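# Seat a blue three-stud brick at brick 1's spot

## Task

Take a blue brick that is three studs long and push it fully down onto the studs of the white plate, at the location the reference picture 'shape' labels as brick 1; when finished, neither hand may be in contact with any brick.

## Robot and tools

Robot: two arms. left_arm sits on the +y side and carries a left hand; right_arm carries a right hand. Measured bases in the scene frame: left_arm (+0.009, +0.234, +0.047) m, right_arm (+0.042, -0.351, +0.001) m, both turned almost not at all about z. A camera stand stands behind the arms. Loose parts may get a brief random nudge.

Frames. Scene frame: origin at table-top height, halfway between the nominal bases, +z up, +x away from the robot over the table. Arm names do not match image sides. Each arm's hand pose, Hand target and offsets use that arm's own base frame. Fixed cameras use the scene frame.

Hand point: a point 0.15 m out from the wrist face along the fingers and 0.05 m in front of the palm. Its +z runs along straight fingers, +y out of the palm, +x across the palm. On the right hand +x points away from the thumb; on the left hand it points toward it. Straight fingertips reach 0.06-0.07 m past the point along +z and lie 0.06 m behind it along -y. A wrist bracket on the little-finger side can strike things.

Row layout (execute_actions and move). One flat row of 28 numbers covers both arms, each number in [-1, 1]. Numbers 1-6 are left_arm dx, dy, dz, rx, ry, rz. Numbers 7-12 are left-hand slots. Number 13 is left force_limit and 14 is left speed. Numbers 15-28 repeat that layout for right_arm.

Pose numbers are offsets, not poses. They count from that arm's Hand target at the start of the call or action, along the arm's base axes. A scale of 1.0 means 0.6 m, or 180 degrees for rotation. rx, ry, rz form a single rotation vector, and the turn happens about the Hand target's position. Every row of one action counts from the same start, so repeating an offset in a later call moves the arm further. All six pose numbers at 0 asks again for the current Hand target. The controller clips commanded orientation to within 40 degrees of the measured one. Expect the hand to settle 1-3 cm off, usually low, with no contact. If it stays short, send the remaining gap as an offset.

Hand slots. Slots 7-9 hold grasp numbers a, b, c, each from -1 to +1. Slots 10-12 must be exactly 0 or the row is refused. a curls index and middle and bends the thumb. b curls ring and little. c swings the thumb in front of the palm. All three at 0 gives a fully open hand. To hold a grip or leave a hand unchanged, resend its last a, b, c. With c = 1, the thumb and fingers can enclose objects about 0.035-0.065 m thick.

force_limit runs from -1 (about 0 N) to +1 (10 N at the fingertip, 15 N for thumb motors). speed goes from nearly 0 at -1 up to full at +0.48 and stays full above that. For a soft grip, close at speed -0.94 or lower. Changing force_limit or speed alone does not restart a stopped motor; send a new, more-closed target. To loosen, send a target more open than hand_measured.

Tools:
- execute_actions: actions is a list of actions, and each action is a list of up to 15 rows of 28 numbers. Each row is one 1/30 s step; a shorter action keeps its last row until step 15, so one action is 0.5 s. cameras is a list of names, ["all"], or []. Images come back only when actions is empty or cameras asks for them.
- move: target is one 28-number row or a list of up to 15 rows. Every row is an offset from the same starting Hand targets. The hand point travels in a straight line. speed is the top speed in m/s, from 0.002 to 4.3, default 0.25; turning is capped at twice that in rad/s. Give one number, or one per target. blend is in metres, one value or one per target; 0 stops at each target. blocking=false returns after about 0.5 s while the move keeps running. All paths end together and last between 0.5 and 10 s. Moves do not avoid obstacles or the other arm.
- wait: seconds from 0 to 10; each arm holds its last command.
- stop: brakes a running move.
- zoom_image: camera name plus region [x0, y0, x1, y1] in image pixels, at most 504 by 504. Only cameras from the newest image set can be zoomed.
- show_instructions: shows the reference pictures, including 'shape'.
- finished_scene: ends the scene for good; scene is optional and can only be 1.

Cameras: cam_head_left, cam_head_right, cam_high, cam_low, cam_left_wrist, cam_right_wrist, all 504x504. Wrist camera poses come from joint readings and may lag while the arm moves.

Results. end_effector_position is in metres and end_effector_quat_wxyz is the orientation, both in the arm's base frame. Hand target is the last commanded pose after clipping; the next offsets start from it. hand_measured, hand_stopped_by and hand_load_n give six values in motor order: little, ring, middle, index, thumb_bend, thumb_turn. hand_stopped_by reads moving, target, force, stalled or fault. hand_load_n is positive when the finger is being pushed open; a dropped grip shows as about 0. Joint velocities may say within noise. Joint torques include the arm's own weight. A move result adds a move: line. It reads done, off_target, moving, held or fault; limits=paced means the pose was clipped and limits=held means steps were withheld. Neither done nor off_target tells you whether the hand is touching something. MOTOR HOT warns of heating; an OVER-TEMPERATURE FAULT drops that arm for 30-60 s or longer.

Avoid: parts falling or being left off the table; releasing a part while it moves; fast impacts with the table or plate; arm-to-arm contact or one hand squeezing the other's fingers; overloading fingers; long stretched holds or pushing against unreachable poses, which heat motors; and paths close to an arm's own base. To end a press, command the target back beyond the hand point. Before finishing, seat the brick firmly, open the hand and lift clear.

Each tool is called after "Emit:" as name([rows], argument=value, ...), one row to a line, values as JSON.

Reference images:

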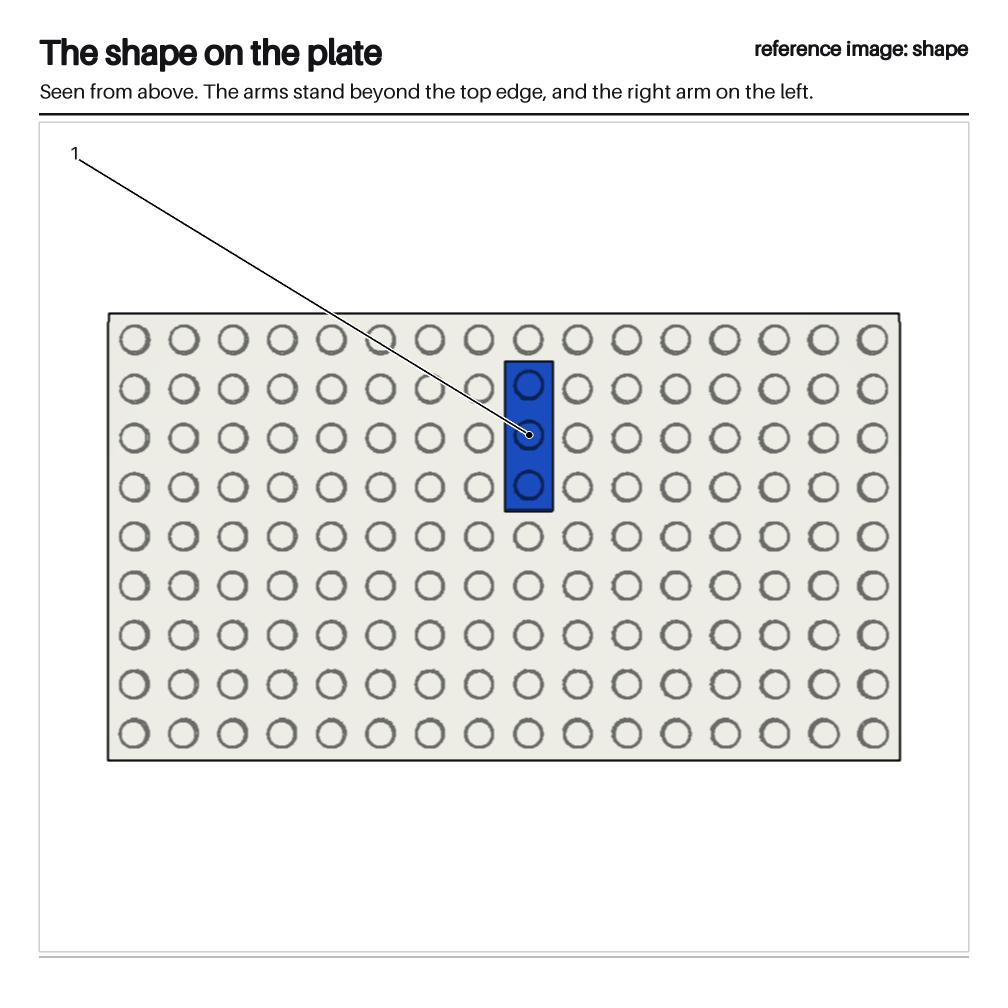

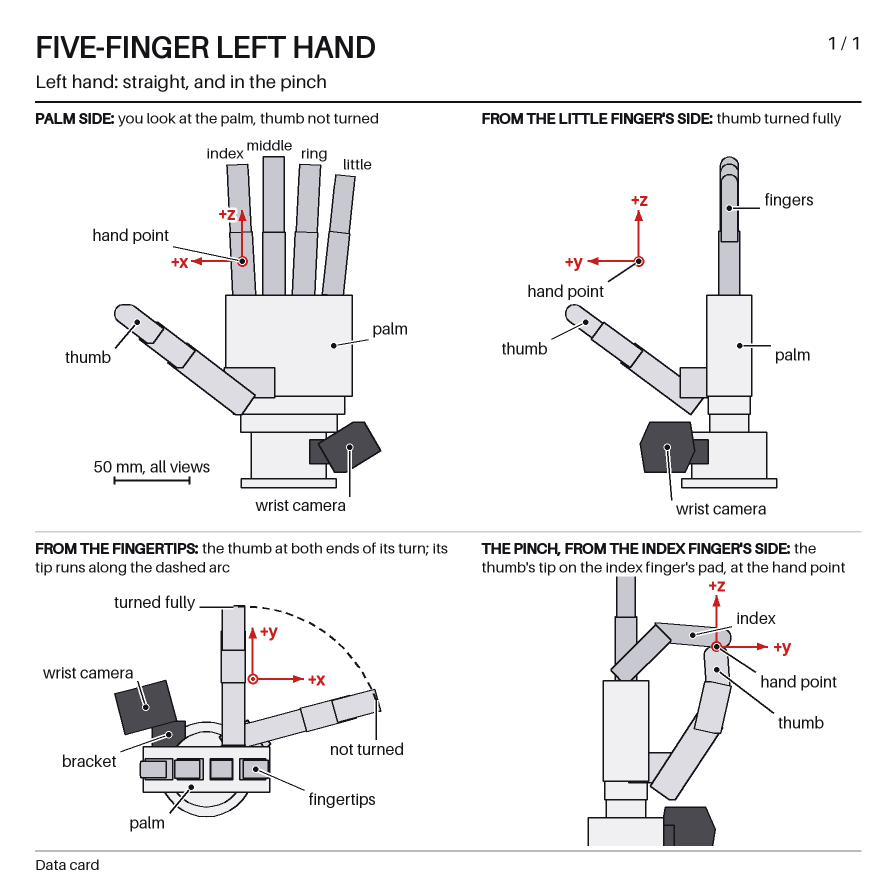

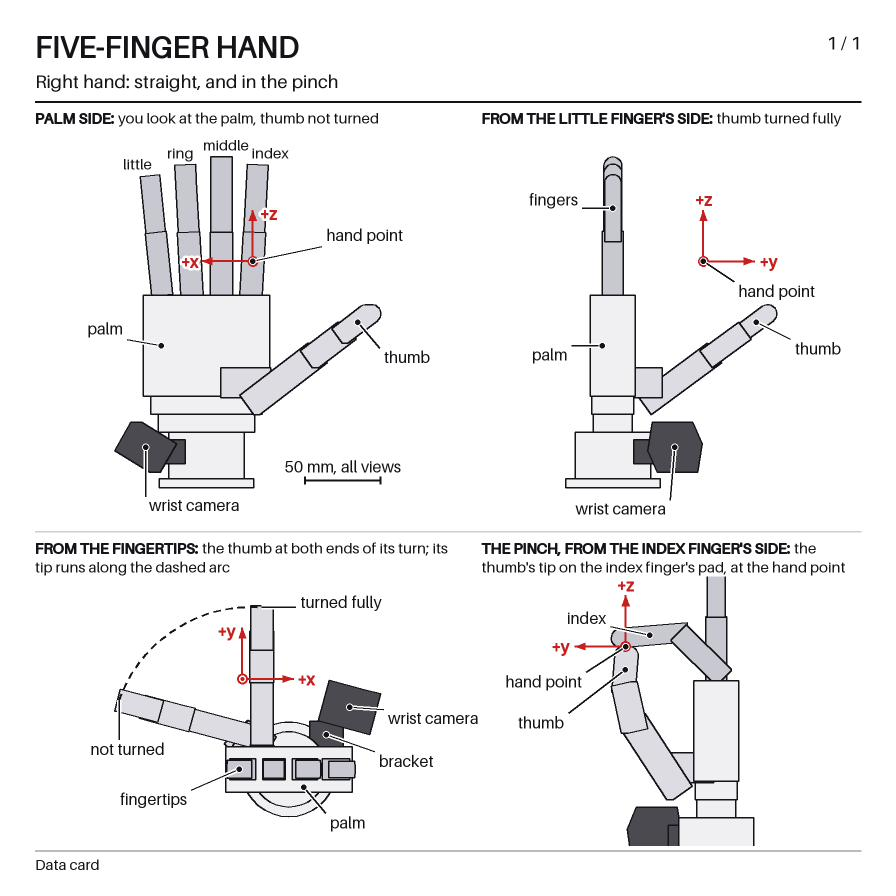

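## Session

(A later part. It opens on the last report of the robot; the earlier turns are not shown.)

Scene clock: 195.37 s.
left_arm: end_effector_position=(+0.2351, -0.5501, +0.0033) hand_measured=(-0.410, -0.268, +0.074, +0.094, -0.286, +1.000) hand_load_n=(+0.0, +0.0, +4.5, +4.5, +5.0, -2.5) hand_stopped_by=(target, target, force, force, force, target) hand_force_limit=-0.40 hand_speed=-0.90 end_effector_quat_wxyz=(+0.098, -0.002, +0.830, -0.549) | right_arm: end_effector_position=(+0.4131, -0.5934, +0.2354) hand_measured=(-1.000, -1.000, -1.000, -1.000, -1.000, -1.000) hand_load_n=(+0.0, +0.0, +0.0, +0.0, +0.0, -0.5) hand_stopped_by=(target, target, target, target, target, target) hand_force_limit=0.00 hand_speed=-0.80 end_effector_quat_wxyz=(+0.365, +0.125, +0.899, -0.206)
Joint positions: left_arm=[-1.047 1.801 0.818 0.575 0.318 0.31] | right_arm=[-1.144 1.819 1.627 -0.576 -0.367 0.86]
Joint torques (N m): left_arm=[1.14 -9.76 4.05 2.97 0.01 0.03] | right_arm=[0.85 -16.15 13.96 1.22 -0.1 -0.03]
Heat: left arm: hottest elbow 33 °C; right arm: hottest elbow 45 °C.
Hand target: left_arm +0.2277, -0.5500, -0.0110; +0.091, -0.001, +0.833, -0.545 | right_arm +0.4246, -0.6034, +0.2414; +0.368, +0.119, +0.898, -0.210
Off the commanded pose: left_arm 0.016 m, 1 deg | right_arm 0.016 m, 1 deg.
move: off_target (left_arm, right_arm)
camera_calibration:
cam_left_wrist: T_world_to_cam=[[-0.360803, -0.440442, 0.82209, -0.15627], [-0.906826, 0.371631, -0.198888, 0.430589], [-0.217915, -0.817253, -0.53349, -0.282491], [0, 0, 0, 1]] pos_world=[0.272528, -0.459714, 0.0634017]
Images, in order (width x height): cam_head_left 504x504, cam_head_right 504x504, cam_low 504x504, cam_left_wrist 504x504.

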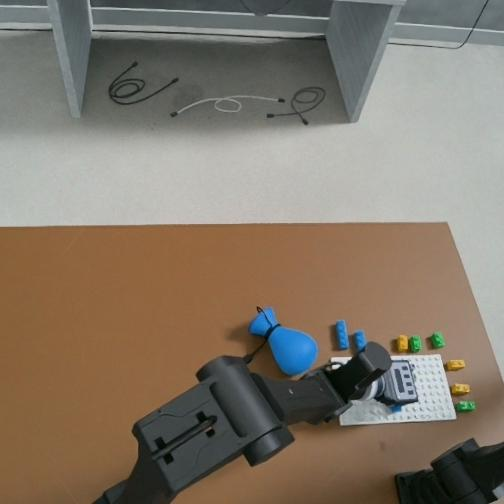

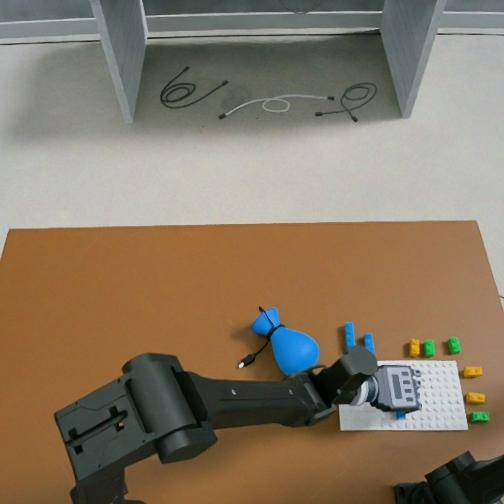

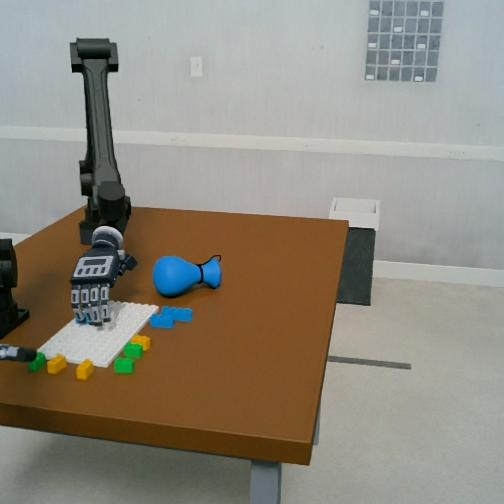

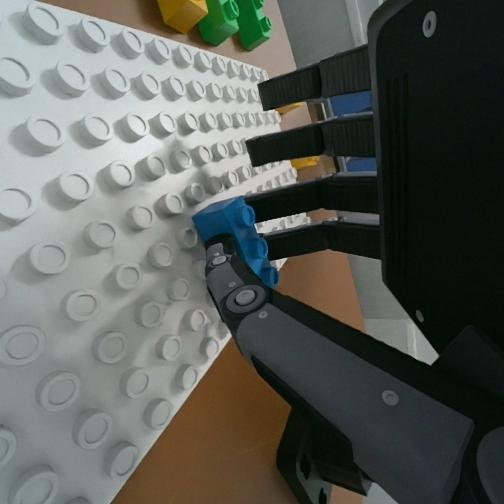

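Emit:
move(target=[0.0,0.003,-0.010,0.010,0,0,0.70,0.33,1,0,0,0,-0.4,-0.9,0,0,0,0,0,0,0,0,0,0,0,0,0,-0.8], speed=0.04, cameras=["cam_head_left","cam_head_right","cam_low","cam_left_wrist"])

Emit:
zoom_image(camera="cam_left_wrist", region=[145, 150, 295, 300])

Emit:
zoom_image(camera="cam_head_right", region=[392, 404, 416, 428])

Emit:
zoom_image(camera="cam_low", region=[66, 300, 106, 340])

Scene clock: 198.10 s.
left_arm: end_effector_position=(+0.2356, -0.5500, +0.0030) hand_measured=(-0.410, -0.268, +0.074, +0.094, -0.286, +1.000) hand_load_n=(+0.0, +0.0, +4.5, +5.0, +5.0, -3.0) hand_stopped_by=(target, target, force, force, force, target) hand_force_limit=-0.40 hand_speed=-0.90 end_effector_quat_wxyz=(+0.100, -0.002, +0.830, -0.549) | right_arm: end_effector_position=(+0.4131, -0.5934, +0.2354) hand_measured=(-1.000, -1.000, -1.000, -1.000, -1.000, -1.000) hand_load_n=(+0.0, +0.0, +0.0, +0.0, +0.0, +0.0) hand_stopped_by=(target, target, target, target, target, target) hand_force_limit=0.00 hand_speed=-0.80 end_effector_quat_wxyz=(+0.365, +0.125, +0.899, -0.206)
Joint positions: left_arm=[-1.047 1.801 0.818 0.575 0.316 0.31] | right_arm=[-1.144 1.819 1.627 -0.576 -0.367 0.86]
Joint torques (N m): left_arm=[0.62 -10.29 4.67 1.47 -0.23 0.15] | right_arm=[0.79 -16.26 14.01 1.2 -0.09 -0.02]
Heat: left arm: hottest elbow 33 °C; right arm: hottest elbow 45 °C.
Hand target: left_arm +0.2276, -0.5483, -0.0170; +0.091, +0.001, +0.842, -0.532 | right_arm +0.4246, -0.6034, +0.2414; +0.368, +0.119, +0.898, -0.210
Off the commanded pose: left_arm 0.022 m, 3 deg | right_arm 0.016 m, 1 deg.
move: off_target (left_arm, right_arm)
camera_calibration:
cam_left_wrist: T_world_to_cam=[[-0.36049, -0.441792, 0.821503, -0.156741], [-0.907561, 0.369474, -0.199557, 0.429964], [-0.215361, -0.817502, -0.534145, -0.283189], [0, 0, 0, 1]] pos_world=[0.272727, -0.459615, 0.0633016]
Images, in order (width x height): cam_head_left 504x504, cam_head_right 504x504, cam_low 504x504, cam_left_wrist 504x504.

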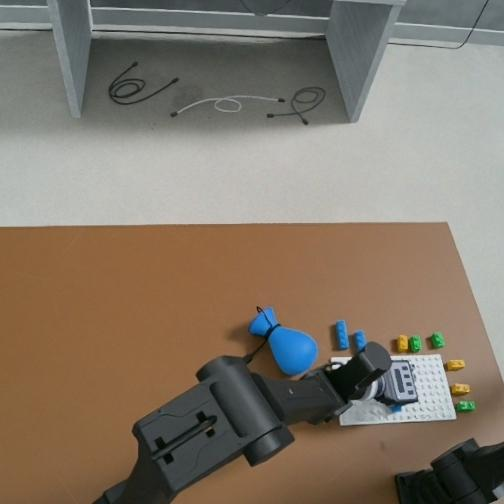

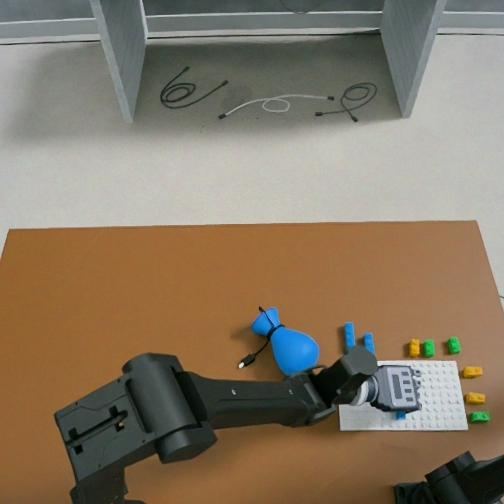

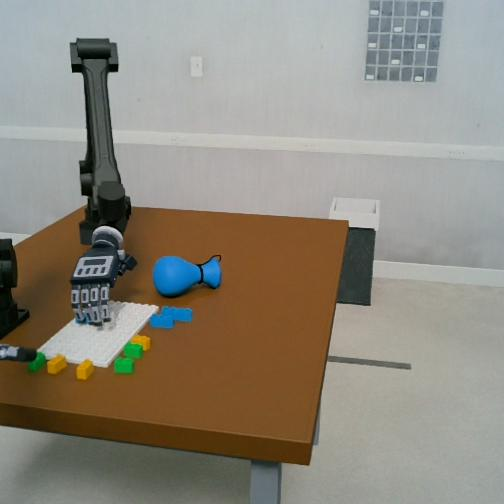

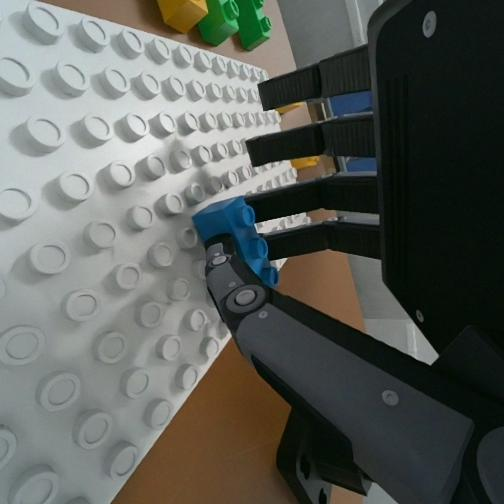

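Scaled by 3.360 from the camera's 504x504 image, which has a finer 720x720 frame.

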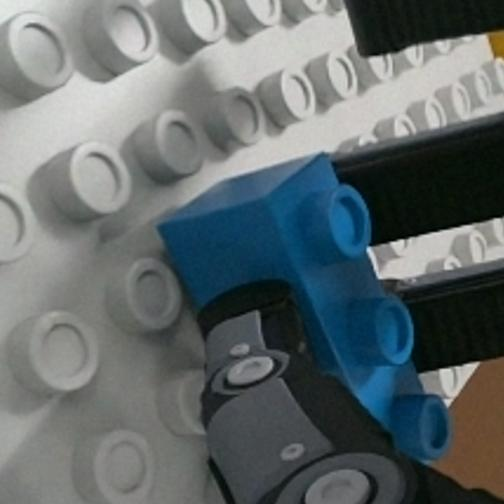

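Scaled by 21.000 from the camera's 504x504 image, which has a finer 720x720 frame.

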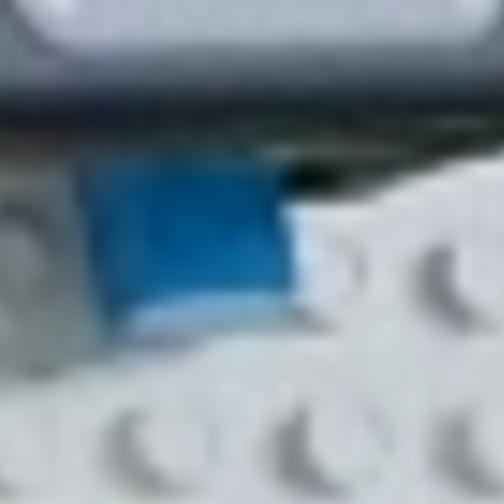

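Scaled by 12.600 from the camera's 504x504 image, which has a finer 720x720 frame.

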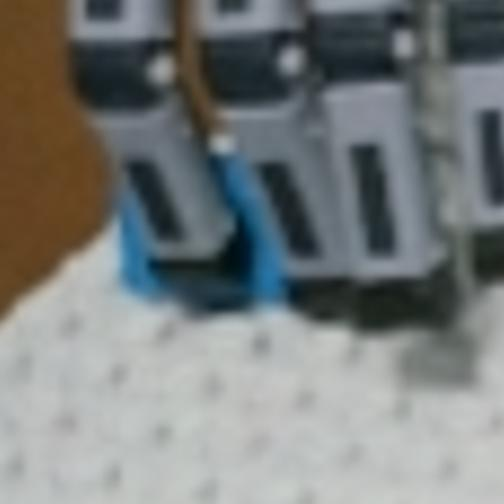

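Emit:
move(target=[0.0,0.006,-0.025,0,0,0,0.70,0.33,1,0,0,0,-0.4,-0.9,0,0,0,0,0,0,0,0,0,0,0,0,0,-0.8], speed=0.04, cameras=["cam_head_left","cam_head_right","cam_low","cam_left_wrist"])

Emit:
zoom_image(camera="cam_left_wrist", region=[145, 150, 295, 300])

Emit:
zoom_image(camera="cam_low", region=[66, 300, 106, 340])

Scene clock: 201.33 s.
left_arm: end_effector_position=(+0.2354, -0.5507, +0.0014) hand_measured=(-0.410, -0.268, +0.074, +0.094, -0.286, +1.000) hand_load_n=(+0.0, +0.0, +5.5, +3.5, +3.0, -5.0) hand_stopped_by=(target, target, force, force, force, target) hand_force_limit=-0.40 hand_speed=-0.90 end_effector_quat_wxyz=(+0.100, -0.001, +0.828, -0.552) | right_arm: end_effector_position=(+0.4131, -0.5934, +0.2354) hand_measured=(-1.000, -1.000, -1.000, -1.000, -1.000, -1.000) hand_load_n=(+0.0, +0.0, +0.0, +0.0, +0.0, +0.0) hand_stopped_by=(target, target, target, target, target, target) hand_force_limit=0.00 hand_speed=-0.80 end_effector_quat_wxyz=(+0.365, +0.125, +0.899, -0.206)
Joint positions: left_arm=[-1.047 1.809 0.816 0.592 0.319 0.31] | right_arm=[-1.144 1.819 1.627 -0.576 -0.367 0.86]
Joint torques (N m): left_arm=[1.14 -8.64 3.81 2.54 -0.2 0.16] | right_arm=[0.79 -16.44 14.01 1.25 -0.1 -0.03]
Heat: left arm: hottest elbow 33 °C; right arm: hottest elbow 45 °C.
Hand target: left_arm +0.2277, -0.5446, -0.0320; +0.091, +0.000, +0.842, -0.532 | right_arm +0.4246, -0.6034, +0.2414; +0.368, +0.119, +0.898, -0.210
Off the commanded pose: left_arm 0.035 m, 3 deg | right_arm 0.016 m, 1 deg.
move: off_target (left_arm, right_arm)
camera_calibration:
cam_left_wrist: T_world_to_cam=[[-0.363876, -0.435123, 0.823567, -0.15128], [-0.905972, 0.370709, -0.204425, 0.43001], [-0.216353, -0.820514, -0.529101, -0.286131], [0, 0, 0, 1]] pos_world=[0.272624, -0.460008, 0.0611021]
Images, in order (width x height): cam_head_left 504x504, cam_head_right 504x504, cam_low 504x504, cam_left_wrist 504x504.

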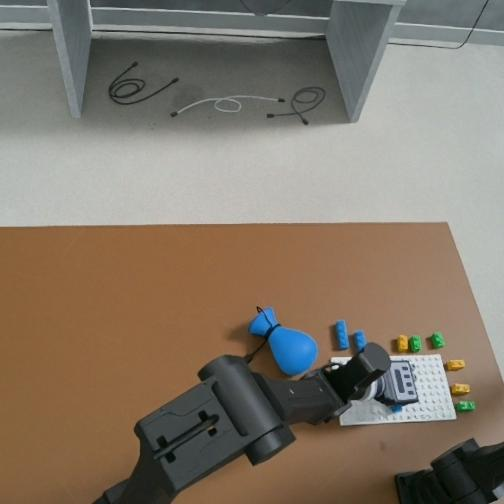

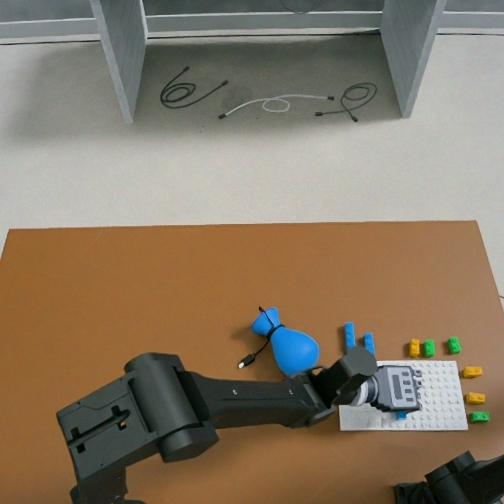

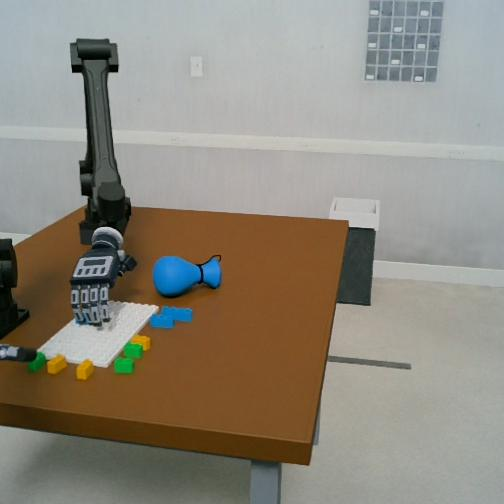

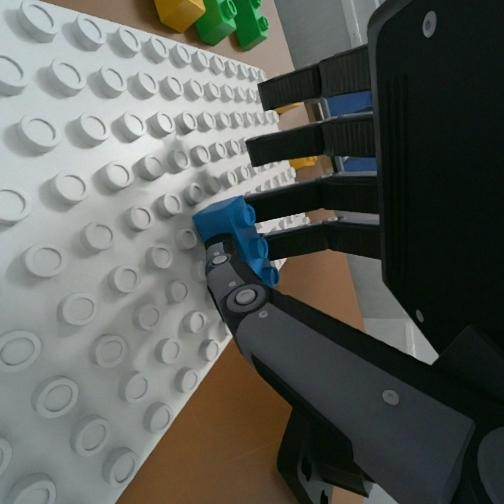

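Scaled by 3.360 from the camera's 504x504 image, which has a finer 720x720 frame.

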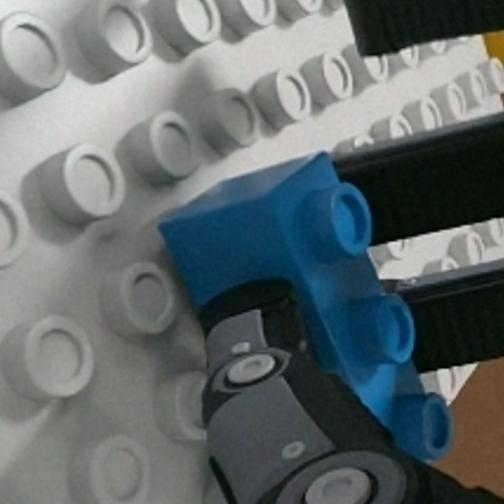

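Scaled by 12.600 from the camera's 504x504 image, which has a finer 720x720 frame.

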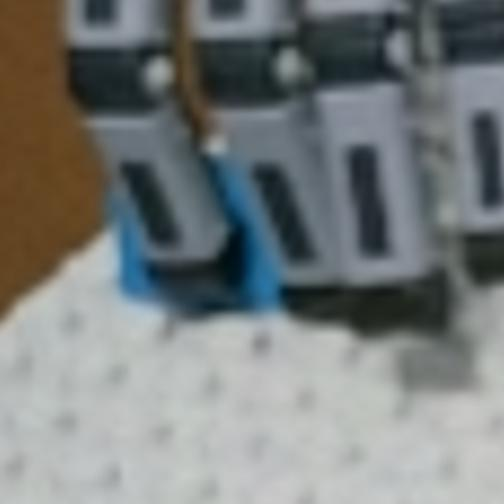

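Emit:
move(target=[0.003,-0.012,0.045,0,0,0,0.70,0.33,1,0,0,0,-0.4,-0.9,0,0,0,0,0,0,0,0,0,0,0,0,0,-0.8], speed=0.05, cameras=["cam_left_wrist"])

Emit:
zoom_image(camera="cam_left_wrist", region=[145, 150, 295, 300])

Scene clock: 206.33 s.
left_arm: end_effector_position=(+0.2350, -0.5499, +0.0016) hand_measured=(-0.410, -0.268, +0.074, +0.094, -0.286, +1.000) hand_load_n=(-0.5, +0.0, +5.0, +5.0, +5.5, -2.5) hand_stopped_by=(target, target, force, force, force, target) hand_force_limit=-0.40 hand_speed=-0.90 end_effector_quat_wxyz=(+0.096, -0.004, +0.834, -0.543) | right_arm: end_effector_position=(+0.4131, -0.5934, +0.2354) hand_measured=(-1.000, -1.000, -1.000, -1.000, -1.000, -1.000) hand_load_n=(+0.0, +0.0, +0.0, +0.0, +0.0, +0.0) hand_stopped_by=(target, target, target, target, target, target) hand_force_limit=0.00 hand_speed=-0.80 end_effector_quat_wxyz=(+0.365, +0.125, +0.899, -0.206)
Joint positions: left_arm=[-1.048 1.8 0.826 0.549 0.316 0.31] | right_arm=[-1.144 1.819 1.627 -0.576 -0.367 0.86]
Joint torques (N m): left_arm=[0.85 -11.87 5.5 1.22 -0.29 0.14] | right_arm=[0.67 -16.26 14.01 1.22 -0.11 -0.03]
Heat: left arm: hottest elbow 33 °C; right arm: hottest elbow 45 °C.
Hand target: left_arm +0.2294, -0.5519, -0.0051; +0.091, +0.000, +0.842, -0.532 | right_arm +0.4246, -0.6034, +0.2414; +0.368, +0.119, +0.898, -0.210
Off the commanded pose: left_arm 0.009 m, 2 deg | right_arm 0.016 m, 1 deg.
move: off_target (right_arm)
camera_calibration:
cam_left_wrist: T_world_to_cam=[[-0.353832, -0.453667, 0.817918, -0.163827], [-0.908922, 0.373036, -0.186291, 0.43137], [-0.220599, -0.809339, -0.54434, -0.27824], [0, 0, 0, 1]] pos_world=[0.272736, -0.46043, 0.0629003]
Images, in order (width x height): cam_left_wrist 504x504.

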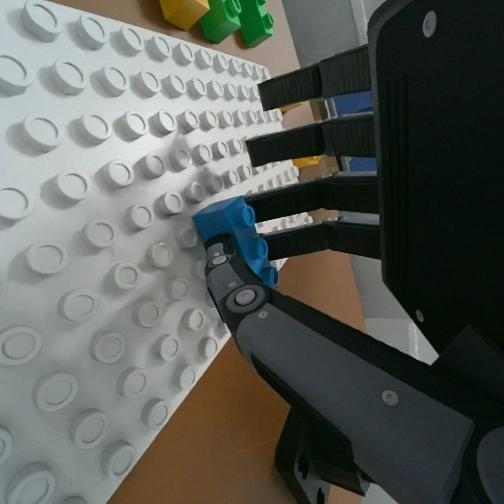

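Scaled by 3.360 from the camera's 504x504 image, which has a finer 720x720 frame.

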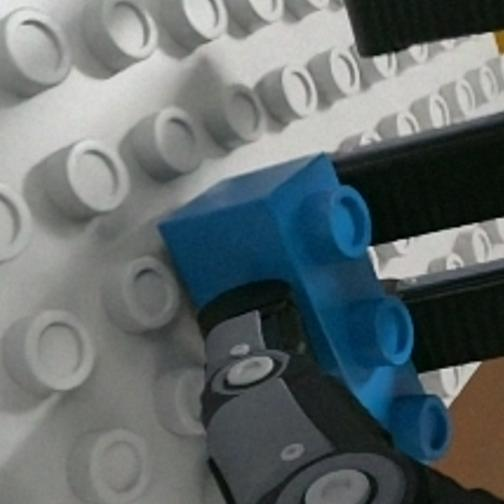

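Emit:
move(target=[0,0,0,0,0,0,0.45,0.33,1,0,0,0,-0.4,-0.85,0,0,0,0,0,0,0,0,0,0,0,0,0,-0.8], speed=0.05, cameras=["cam_left_wrist","cam_low"])

Emit:
zoom_image(camera="cam_left_wrist", region=[145, 150, 295, 300])

Scene clock: 208.27 s.
left_arm: end_effector_position=(+0.2344, -0.5476, -0.0007) hand_measured=(-0.386, -0.306, -0.166, -0.166, -0.412, +1.000) hand_load_n=(+0.0, +0.0, -4.0, +0.0, -0.5, +0.0) hand_stopped_by=(target, target, target, target, target, target) hand_force_limit=-0.40 hand_speed=-0.85 end_effector_quat_wxyz=(+0.094, -0.006, +0.838, -0.537) | right_arm: end_effector_position=(+0.4131, -0.5934, +0.2354) hand_measured=(-1.000, -1.000, -1.000, -1.000, -1.000, -1.000) hand_load_n=(+0.0, +0.0, -0.5, +0.0, +0.0, +0.0) hand_stopped_by=(target, target, target, target, target, target) hand_force_limit=0.00 hand_speed=-0.80 end_effector_quat_wxyz=(+0.365, +0.125, +0.899, -0.206)
Joint positions: left_arm=[-1.048 1.798 0.826 0.532 0.312 0.31] | right_arm=[-1.144 1.819 1.627 -0.576 -0.367 0.86]
Joint torques (N m): left_arm=[0.73 -11.69 5.46 1.62 -0.12 0.18] | right_arm=[0.91 -16.21 14 1.21 -0.11 -0.03]
Heat: left arm: hottest elbow 33 °C; right arm: hottest elbow 45 °C.
Hand target: left_arm +0.2294, -0.5519, -0.0051; +0.091, +0.001, +0.842, -0.532 | right_arm +0.4246, -0.6034, +0.2414; +0.368, +0.119, +0.898, -0.210
Off the commanded pose: left_arm 0.008 m, 1 deg | right_arm 0.016 m, 1 deg.
move: off_target (right_arm)
camera_calibration:
cam_left_wrist: T_world_to_cam=[[-0.347212, -0.466135, 0.813733, -0.169436], [-0.911333, 0.372362, -0.175554, 0.429736], [-0.221171, -0.802536, -0.554093, -0.273815], [0, 0, 0, 1]] pos_world=[0.272242, -0.458744, 0.0615988]
Images, in order (width x height): cam_low 504x504, cam_left_wrist 504x504.

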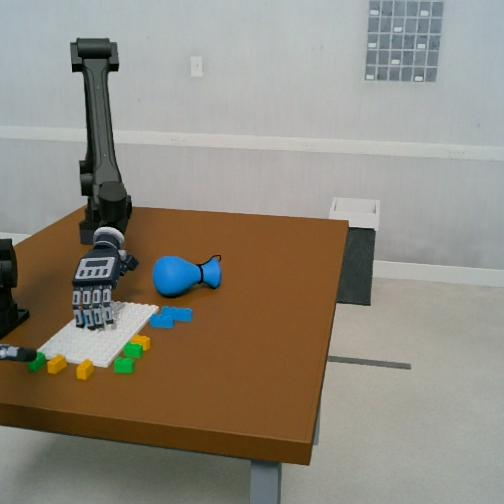

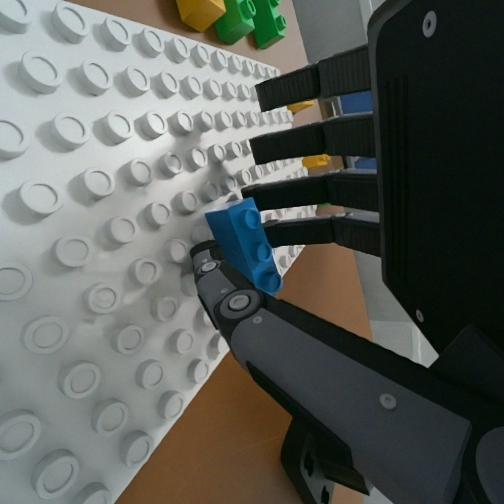

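Scaled by 3.360 from the camera's 504x504 image, which has a finer 720x720 frame.

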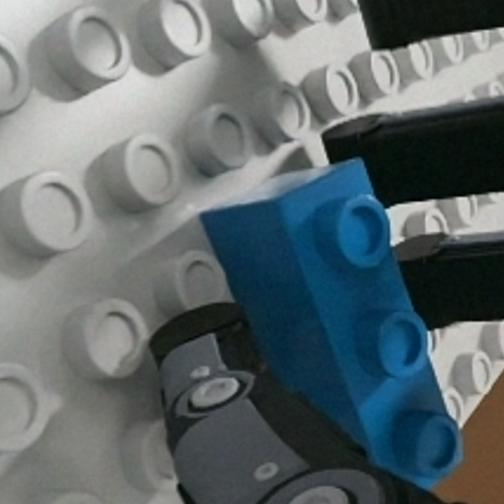

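Emit:
move(target=[0,0,0.09,0,0,0,0.35,0.2,1,0,0,0,-0.4,-0.5,0,0,0,0,0,0,0,0,0,0,0,0,0,-0.8], speed=0.1, cameras=["cam_head_left","cam_head_right","cam_low","cam_left_wrist","cam_high"])

Emit:
zoom_image(camera="cam_left_wrist", region=[100, 150, 320, 370])

Emit:
zoom_image(camera="cam_head_right", region=[380, 380, 430, 430])

Emit:
zoom_image(camera="cam_low", region=[56, 290, 116, 350])

Scene clock: 212.57 s.
left_arm: end_effector_position=(+0.2281, -0.5361, +0.0326) hand_measured=(-0.636, -0.568, -0.400, -0.340, -0.448, +1.000) hand_load_n=(+0.0, +0.0, +0.0, +0.0, +0.0, +0.0) hand_stopped_by=(target, target, target, target, target, target) hand_force_limit=-0.40 hand_speed=-0.50 end_effector_quat_wxyz=(+0.086, -0.010, +0.848, -0.522) | right_arm: end_effector_position=(+0.4131, -0.5934, +0.2354) hand_measured=(-1.000, -1.000, -1.000, -1.000, -1.000, -1.000) hand_load_n=(+0.0, +0.0, +0.0, +0.0, +0.0, +0.0) hand_stopped_by=(target, target, target, target, target, target) hand_force_limit=0.00 hand_speed=-0.80 end_effector_quat_wxyz=(+0.365, +0.125, +0.899, -0.206)
Joint positions: left_arm=[-1.048 1.685 0.827 0.378 0.311 0.31] | right_arm=[-1.144 1.819 1.627 -0.576 -0.367 0.86]
Joint torques (N m): left_arm=[0.79 -12.1 7.68 1.51 -0.08 0.17] | right_arm=[0.79 -16.5 14.01 1.2 -0.11 -0.02]
Heat: left arm: hottest elbow 33 °C; right arm: hottest elbow 45 °C.
Hand target: left_arm +0.2294, -0.5518, +0.0490; +0.091, +0.001, +0.842, -0.532 | right_arm +0.4246, -0.6034, +0.2414; +0.368, +0.119, +0.898, -0.210
Off the commanded pose: left_arm 0.023 m, 2 deg | right_arm 0.016 m, 1 deg.
move: off_target (left_arm, right_arm)
camera_calibration:
cam_left_wrist: T_world_to_cam=[[-0.330954, -0.494693, 0.803585, -0.212025], [-0.914825, 0.377058, -0.144649, 0.427747], [-0.231442, -0.783011, -0.577346, -0.234104], [0, 0, 0, 1]] pos_world=[0.266962, -0.449479, 0.0970941]
Images, in order (width x height): cam_head_left 504x504, cam_head_right 504x504, cam_high 504x504, cam_low 504x504, cam_left_wrist 504x504.

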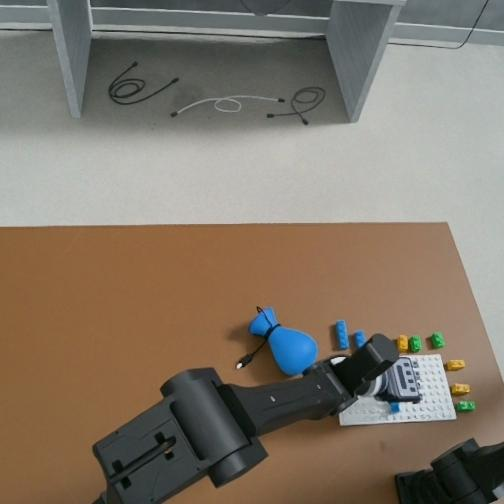

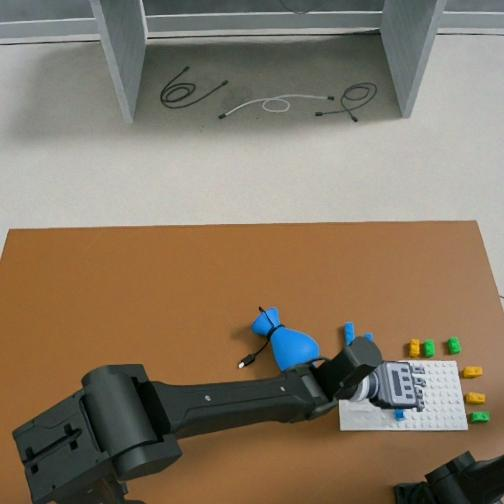

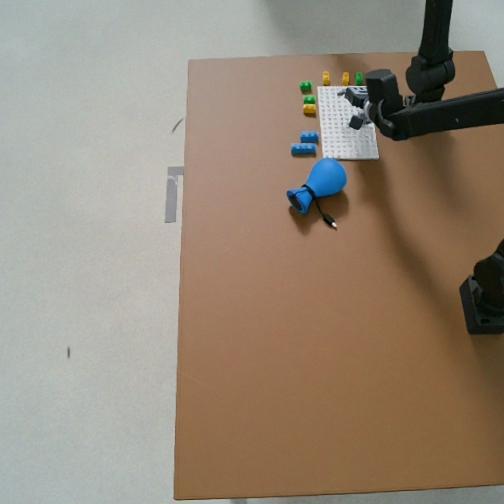

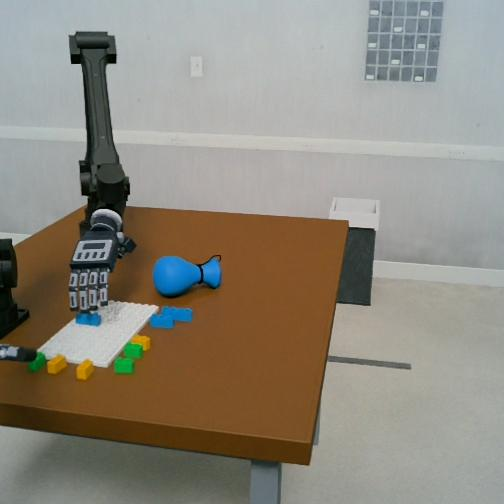

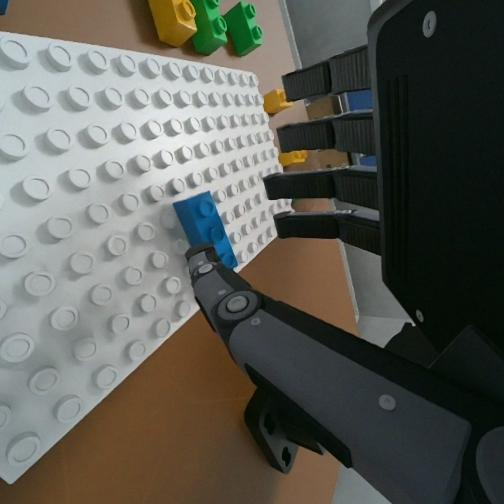

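Scaled by 2.291 from the camera's 504x504 image, which has a finer 720x720 frame.

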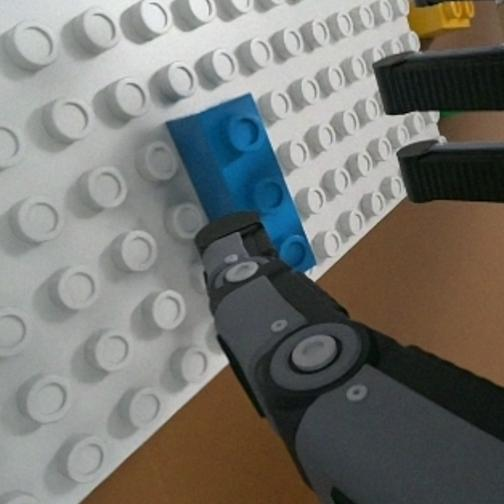

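Scaled by 10.080 from the camera's 504x504 image, which has a finer 720x720 frame.

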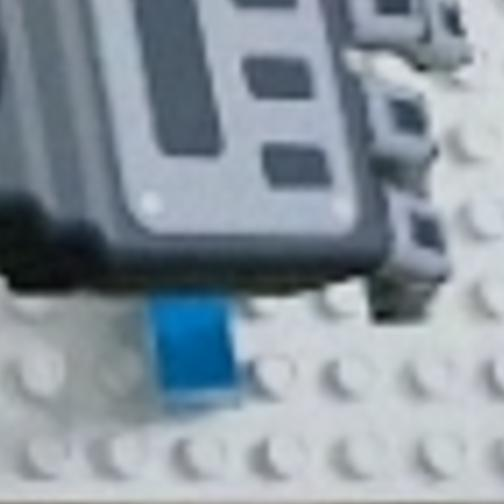

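Scaled by 8.400 from the camera's 504x504 image, which has a finer 720x720 frame.

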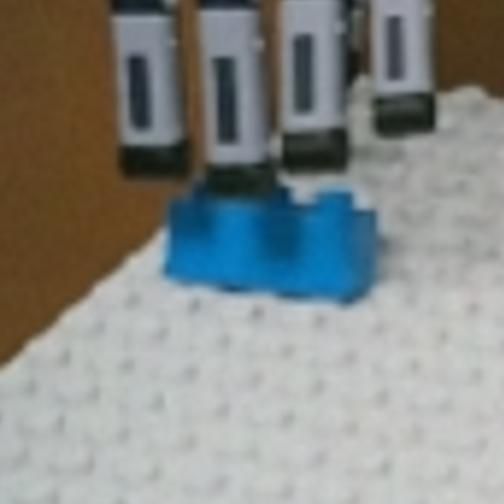

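Emit:
zoom_image(camera="cam_left_wrist", region=[0, 20, 310, 330])

Emit:
zoom_image(camera="cam_left_wrist", region=[130, 160, 270, 300])

Emit:
zoom_image(camera="cam_low", region=[66, 300, 106, 340])

Emit:
zoom_image(camera="cam_head_left", region=[375, 385, 415, 425])

Scaled by 1.626 from the camera's 504x504 image, which has a finer 720x720 frame.

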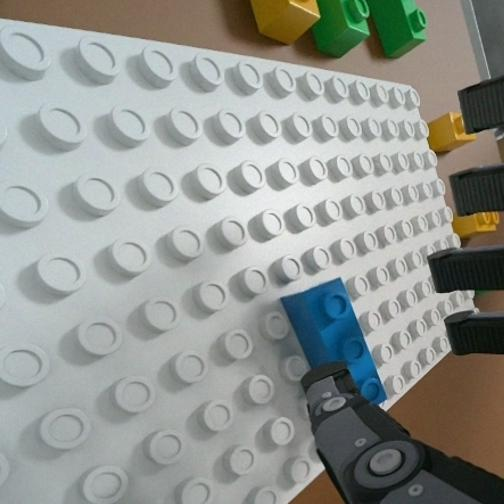

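Scaled by 3.600 from the camera's 504x504 image, which has a finer 720x720 frame.

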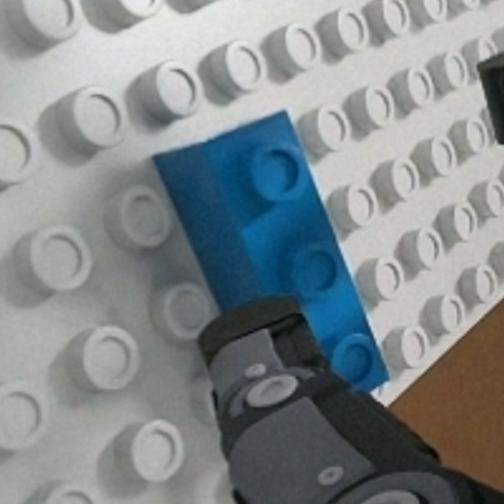

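Scaled by 12.600 from the camera's 504x504 image, which has a finer 720x720 frame.

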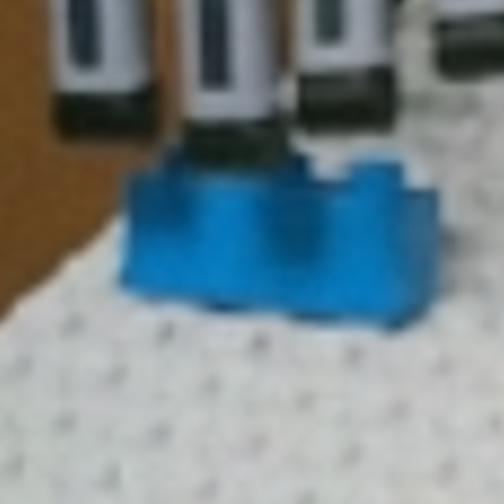

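Scaled by 12.600 from the camera's 504x504 image, which has a finer 720x720 frame.

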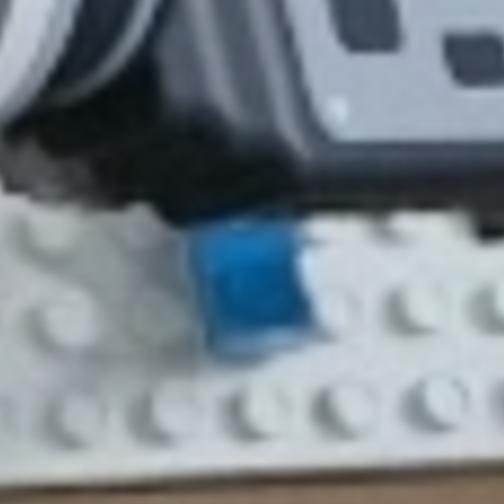

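Emit:
move(target=[0.011,-0.034,0.04,-0.0167,0.05,0,1.0,0,0,0,0,0,0.2,-0.3,0,0,0,0,0,0,0,0,0,0,0,0,0,-0.8], speed=0.12, cameras=["cam_head_left","cam_head_right","cam_low","cam_left_wrist"])

Emit:
zoom_image(camera="cam_left_wrist", region=[130, 130, 330, 330])

Emit:
zoom_image(camera="cam_low", region=[56, 270, 126, 340])

Emit:
zoom_image(camera="cam_head_right", region=[380, 380, 430, 430])

Scene clock: 230.07 s.
left_arm: end_effector_position=(+0.2221, -0.5635, +0.0673) hand_measured=(-1.000, -0.850, +1.000, +0.328, -0.250, -1.000) hand_load_n=(+0.0, +0.0, +0.0, +0.0, +0.0, +0.0) hand_stopped_by=(target, target, target, force, target, target) hand_force_limit=0.20 hand_speed=-0.30 end_effector_quat_wxyz=(+0.025, -0.033, +0.834, -0.550) | right_arm: end_effector_position=(+0.4131, -0.5934, +0.2354) hand_measured=(-1.000, -1.000, -1.000, -1.000, -1.000, -1.000) hand_load_n=(+0.0, +0.0, +0.0, +0.0, +0.0, +0.0) hand_stopped_by=(target, target, target, target, target, target) hand_force_limit=0.00 hand_speed=-0.80 end_effector_quat_wxyz=(+0.365, +0.125, +0.899, -0.206)
Joint positions: left_arm=[-1.038 1.685 0.909 0.332 0.409 0.192] | right_arm=[-1.144 1.819 1.627 -0.576 -0.367 0.86]
Joint torques (N m): left_arm=[2.73 -11.05 8.27 1.51 0.2 -0.07] | right_arm=[0.85 -16.26 13.93 1.26 -0.11 -0.04]
Heat: left arm: hottest elbow 35 °C; right arm: hottest elbow 45 °C.
Hand target: left_arm +0.2362, -0.5723, +0.0731; +0.025, -0.044, +0.832, -0.552 | right_arm +0.4246, -0.6034, +0.2414; +0.368, +0.119, +0.898, -0.210
Off the commanded pose: left_arm 0.017 m, 1 deg | right_arm 0.016 m, 1 deg.
move: off_target (left_arm, right_arm)
camera_calibration:
cam_left_wrist: T_world_to_cam=[[-0.239128, -0.43029, 0.870442, -0.244094], [-0.916011, 0.397332, -0.0552313, 0.443333], [-0.322089, -0.810542, -0.489164, -0.238274], [0, 0, 0, 1]] pos_world=[0.270983, -0.474313, 0.120401]
Images, in order (width x height): cam_head_left 504x504, cam_head_right 504x504, cam_low 504x504, cam_left_wrist 504x504.

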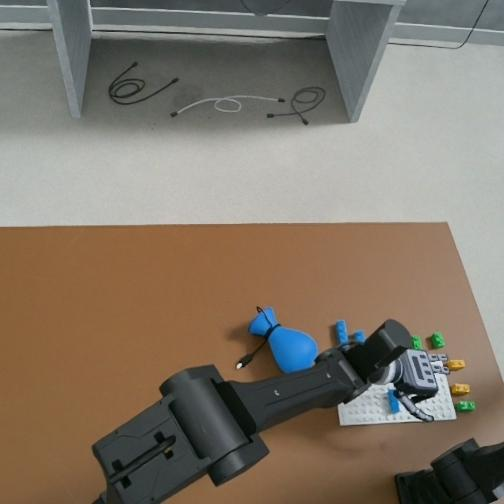

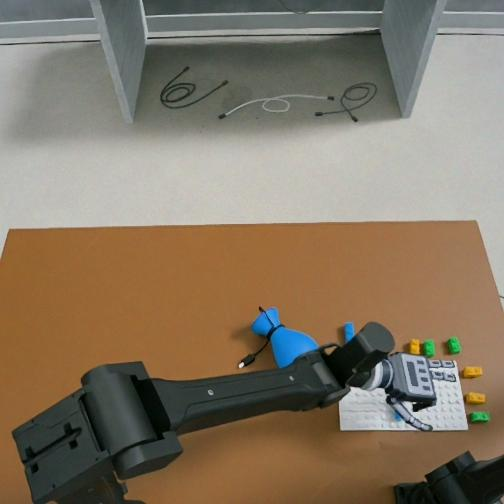

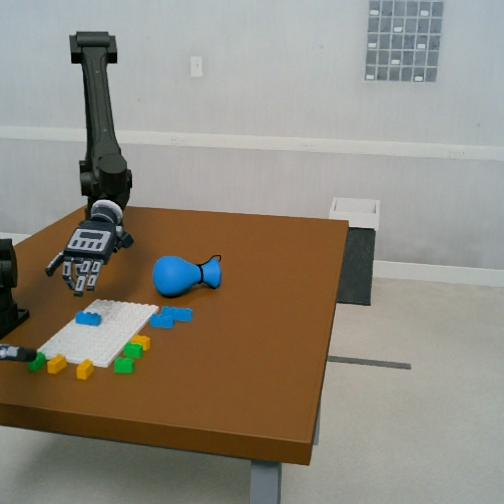

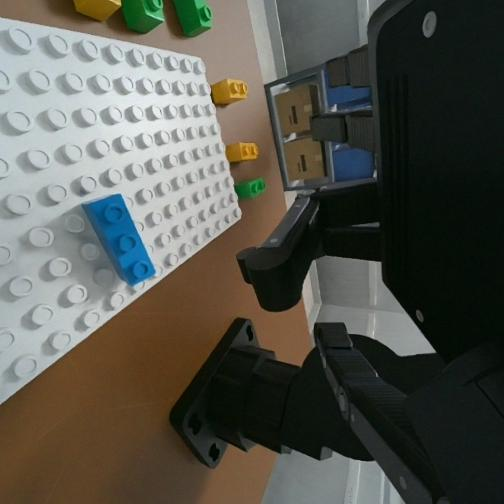

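Scaled by 2.520 from the camera's 504x504 image, which has a finer 720x720 frame.

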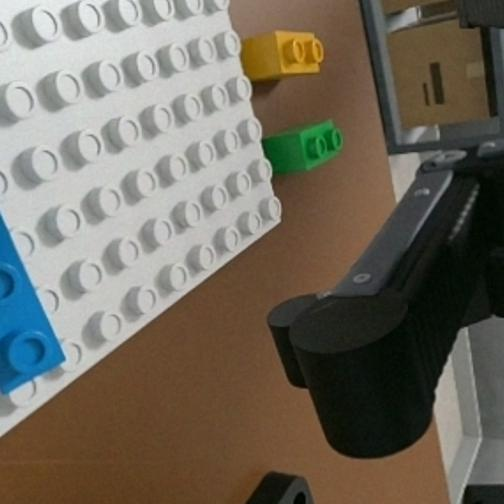

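Scaled by 7.200 from the camera's 504x504 image, which has a finer 720x720 frame.

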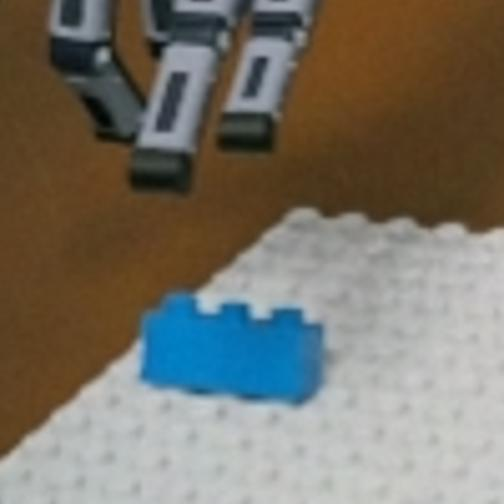

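Scaled by 10.080 from the camera's 504x504 image, which has a finer 720x720 frame.

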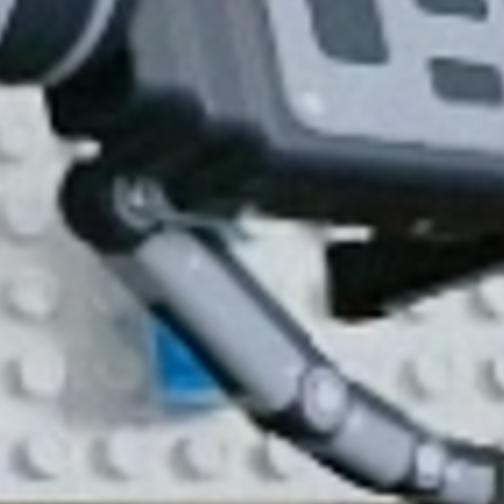

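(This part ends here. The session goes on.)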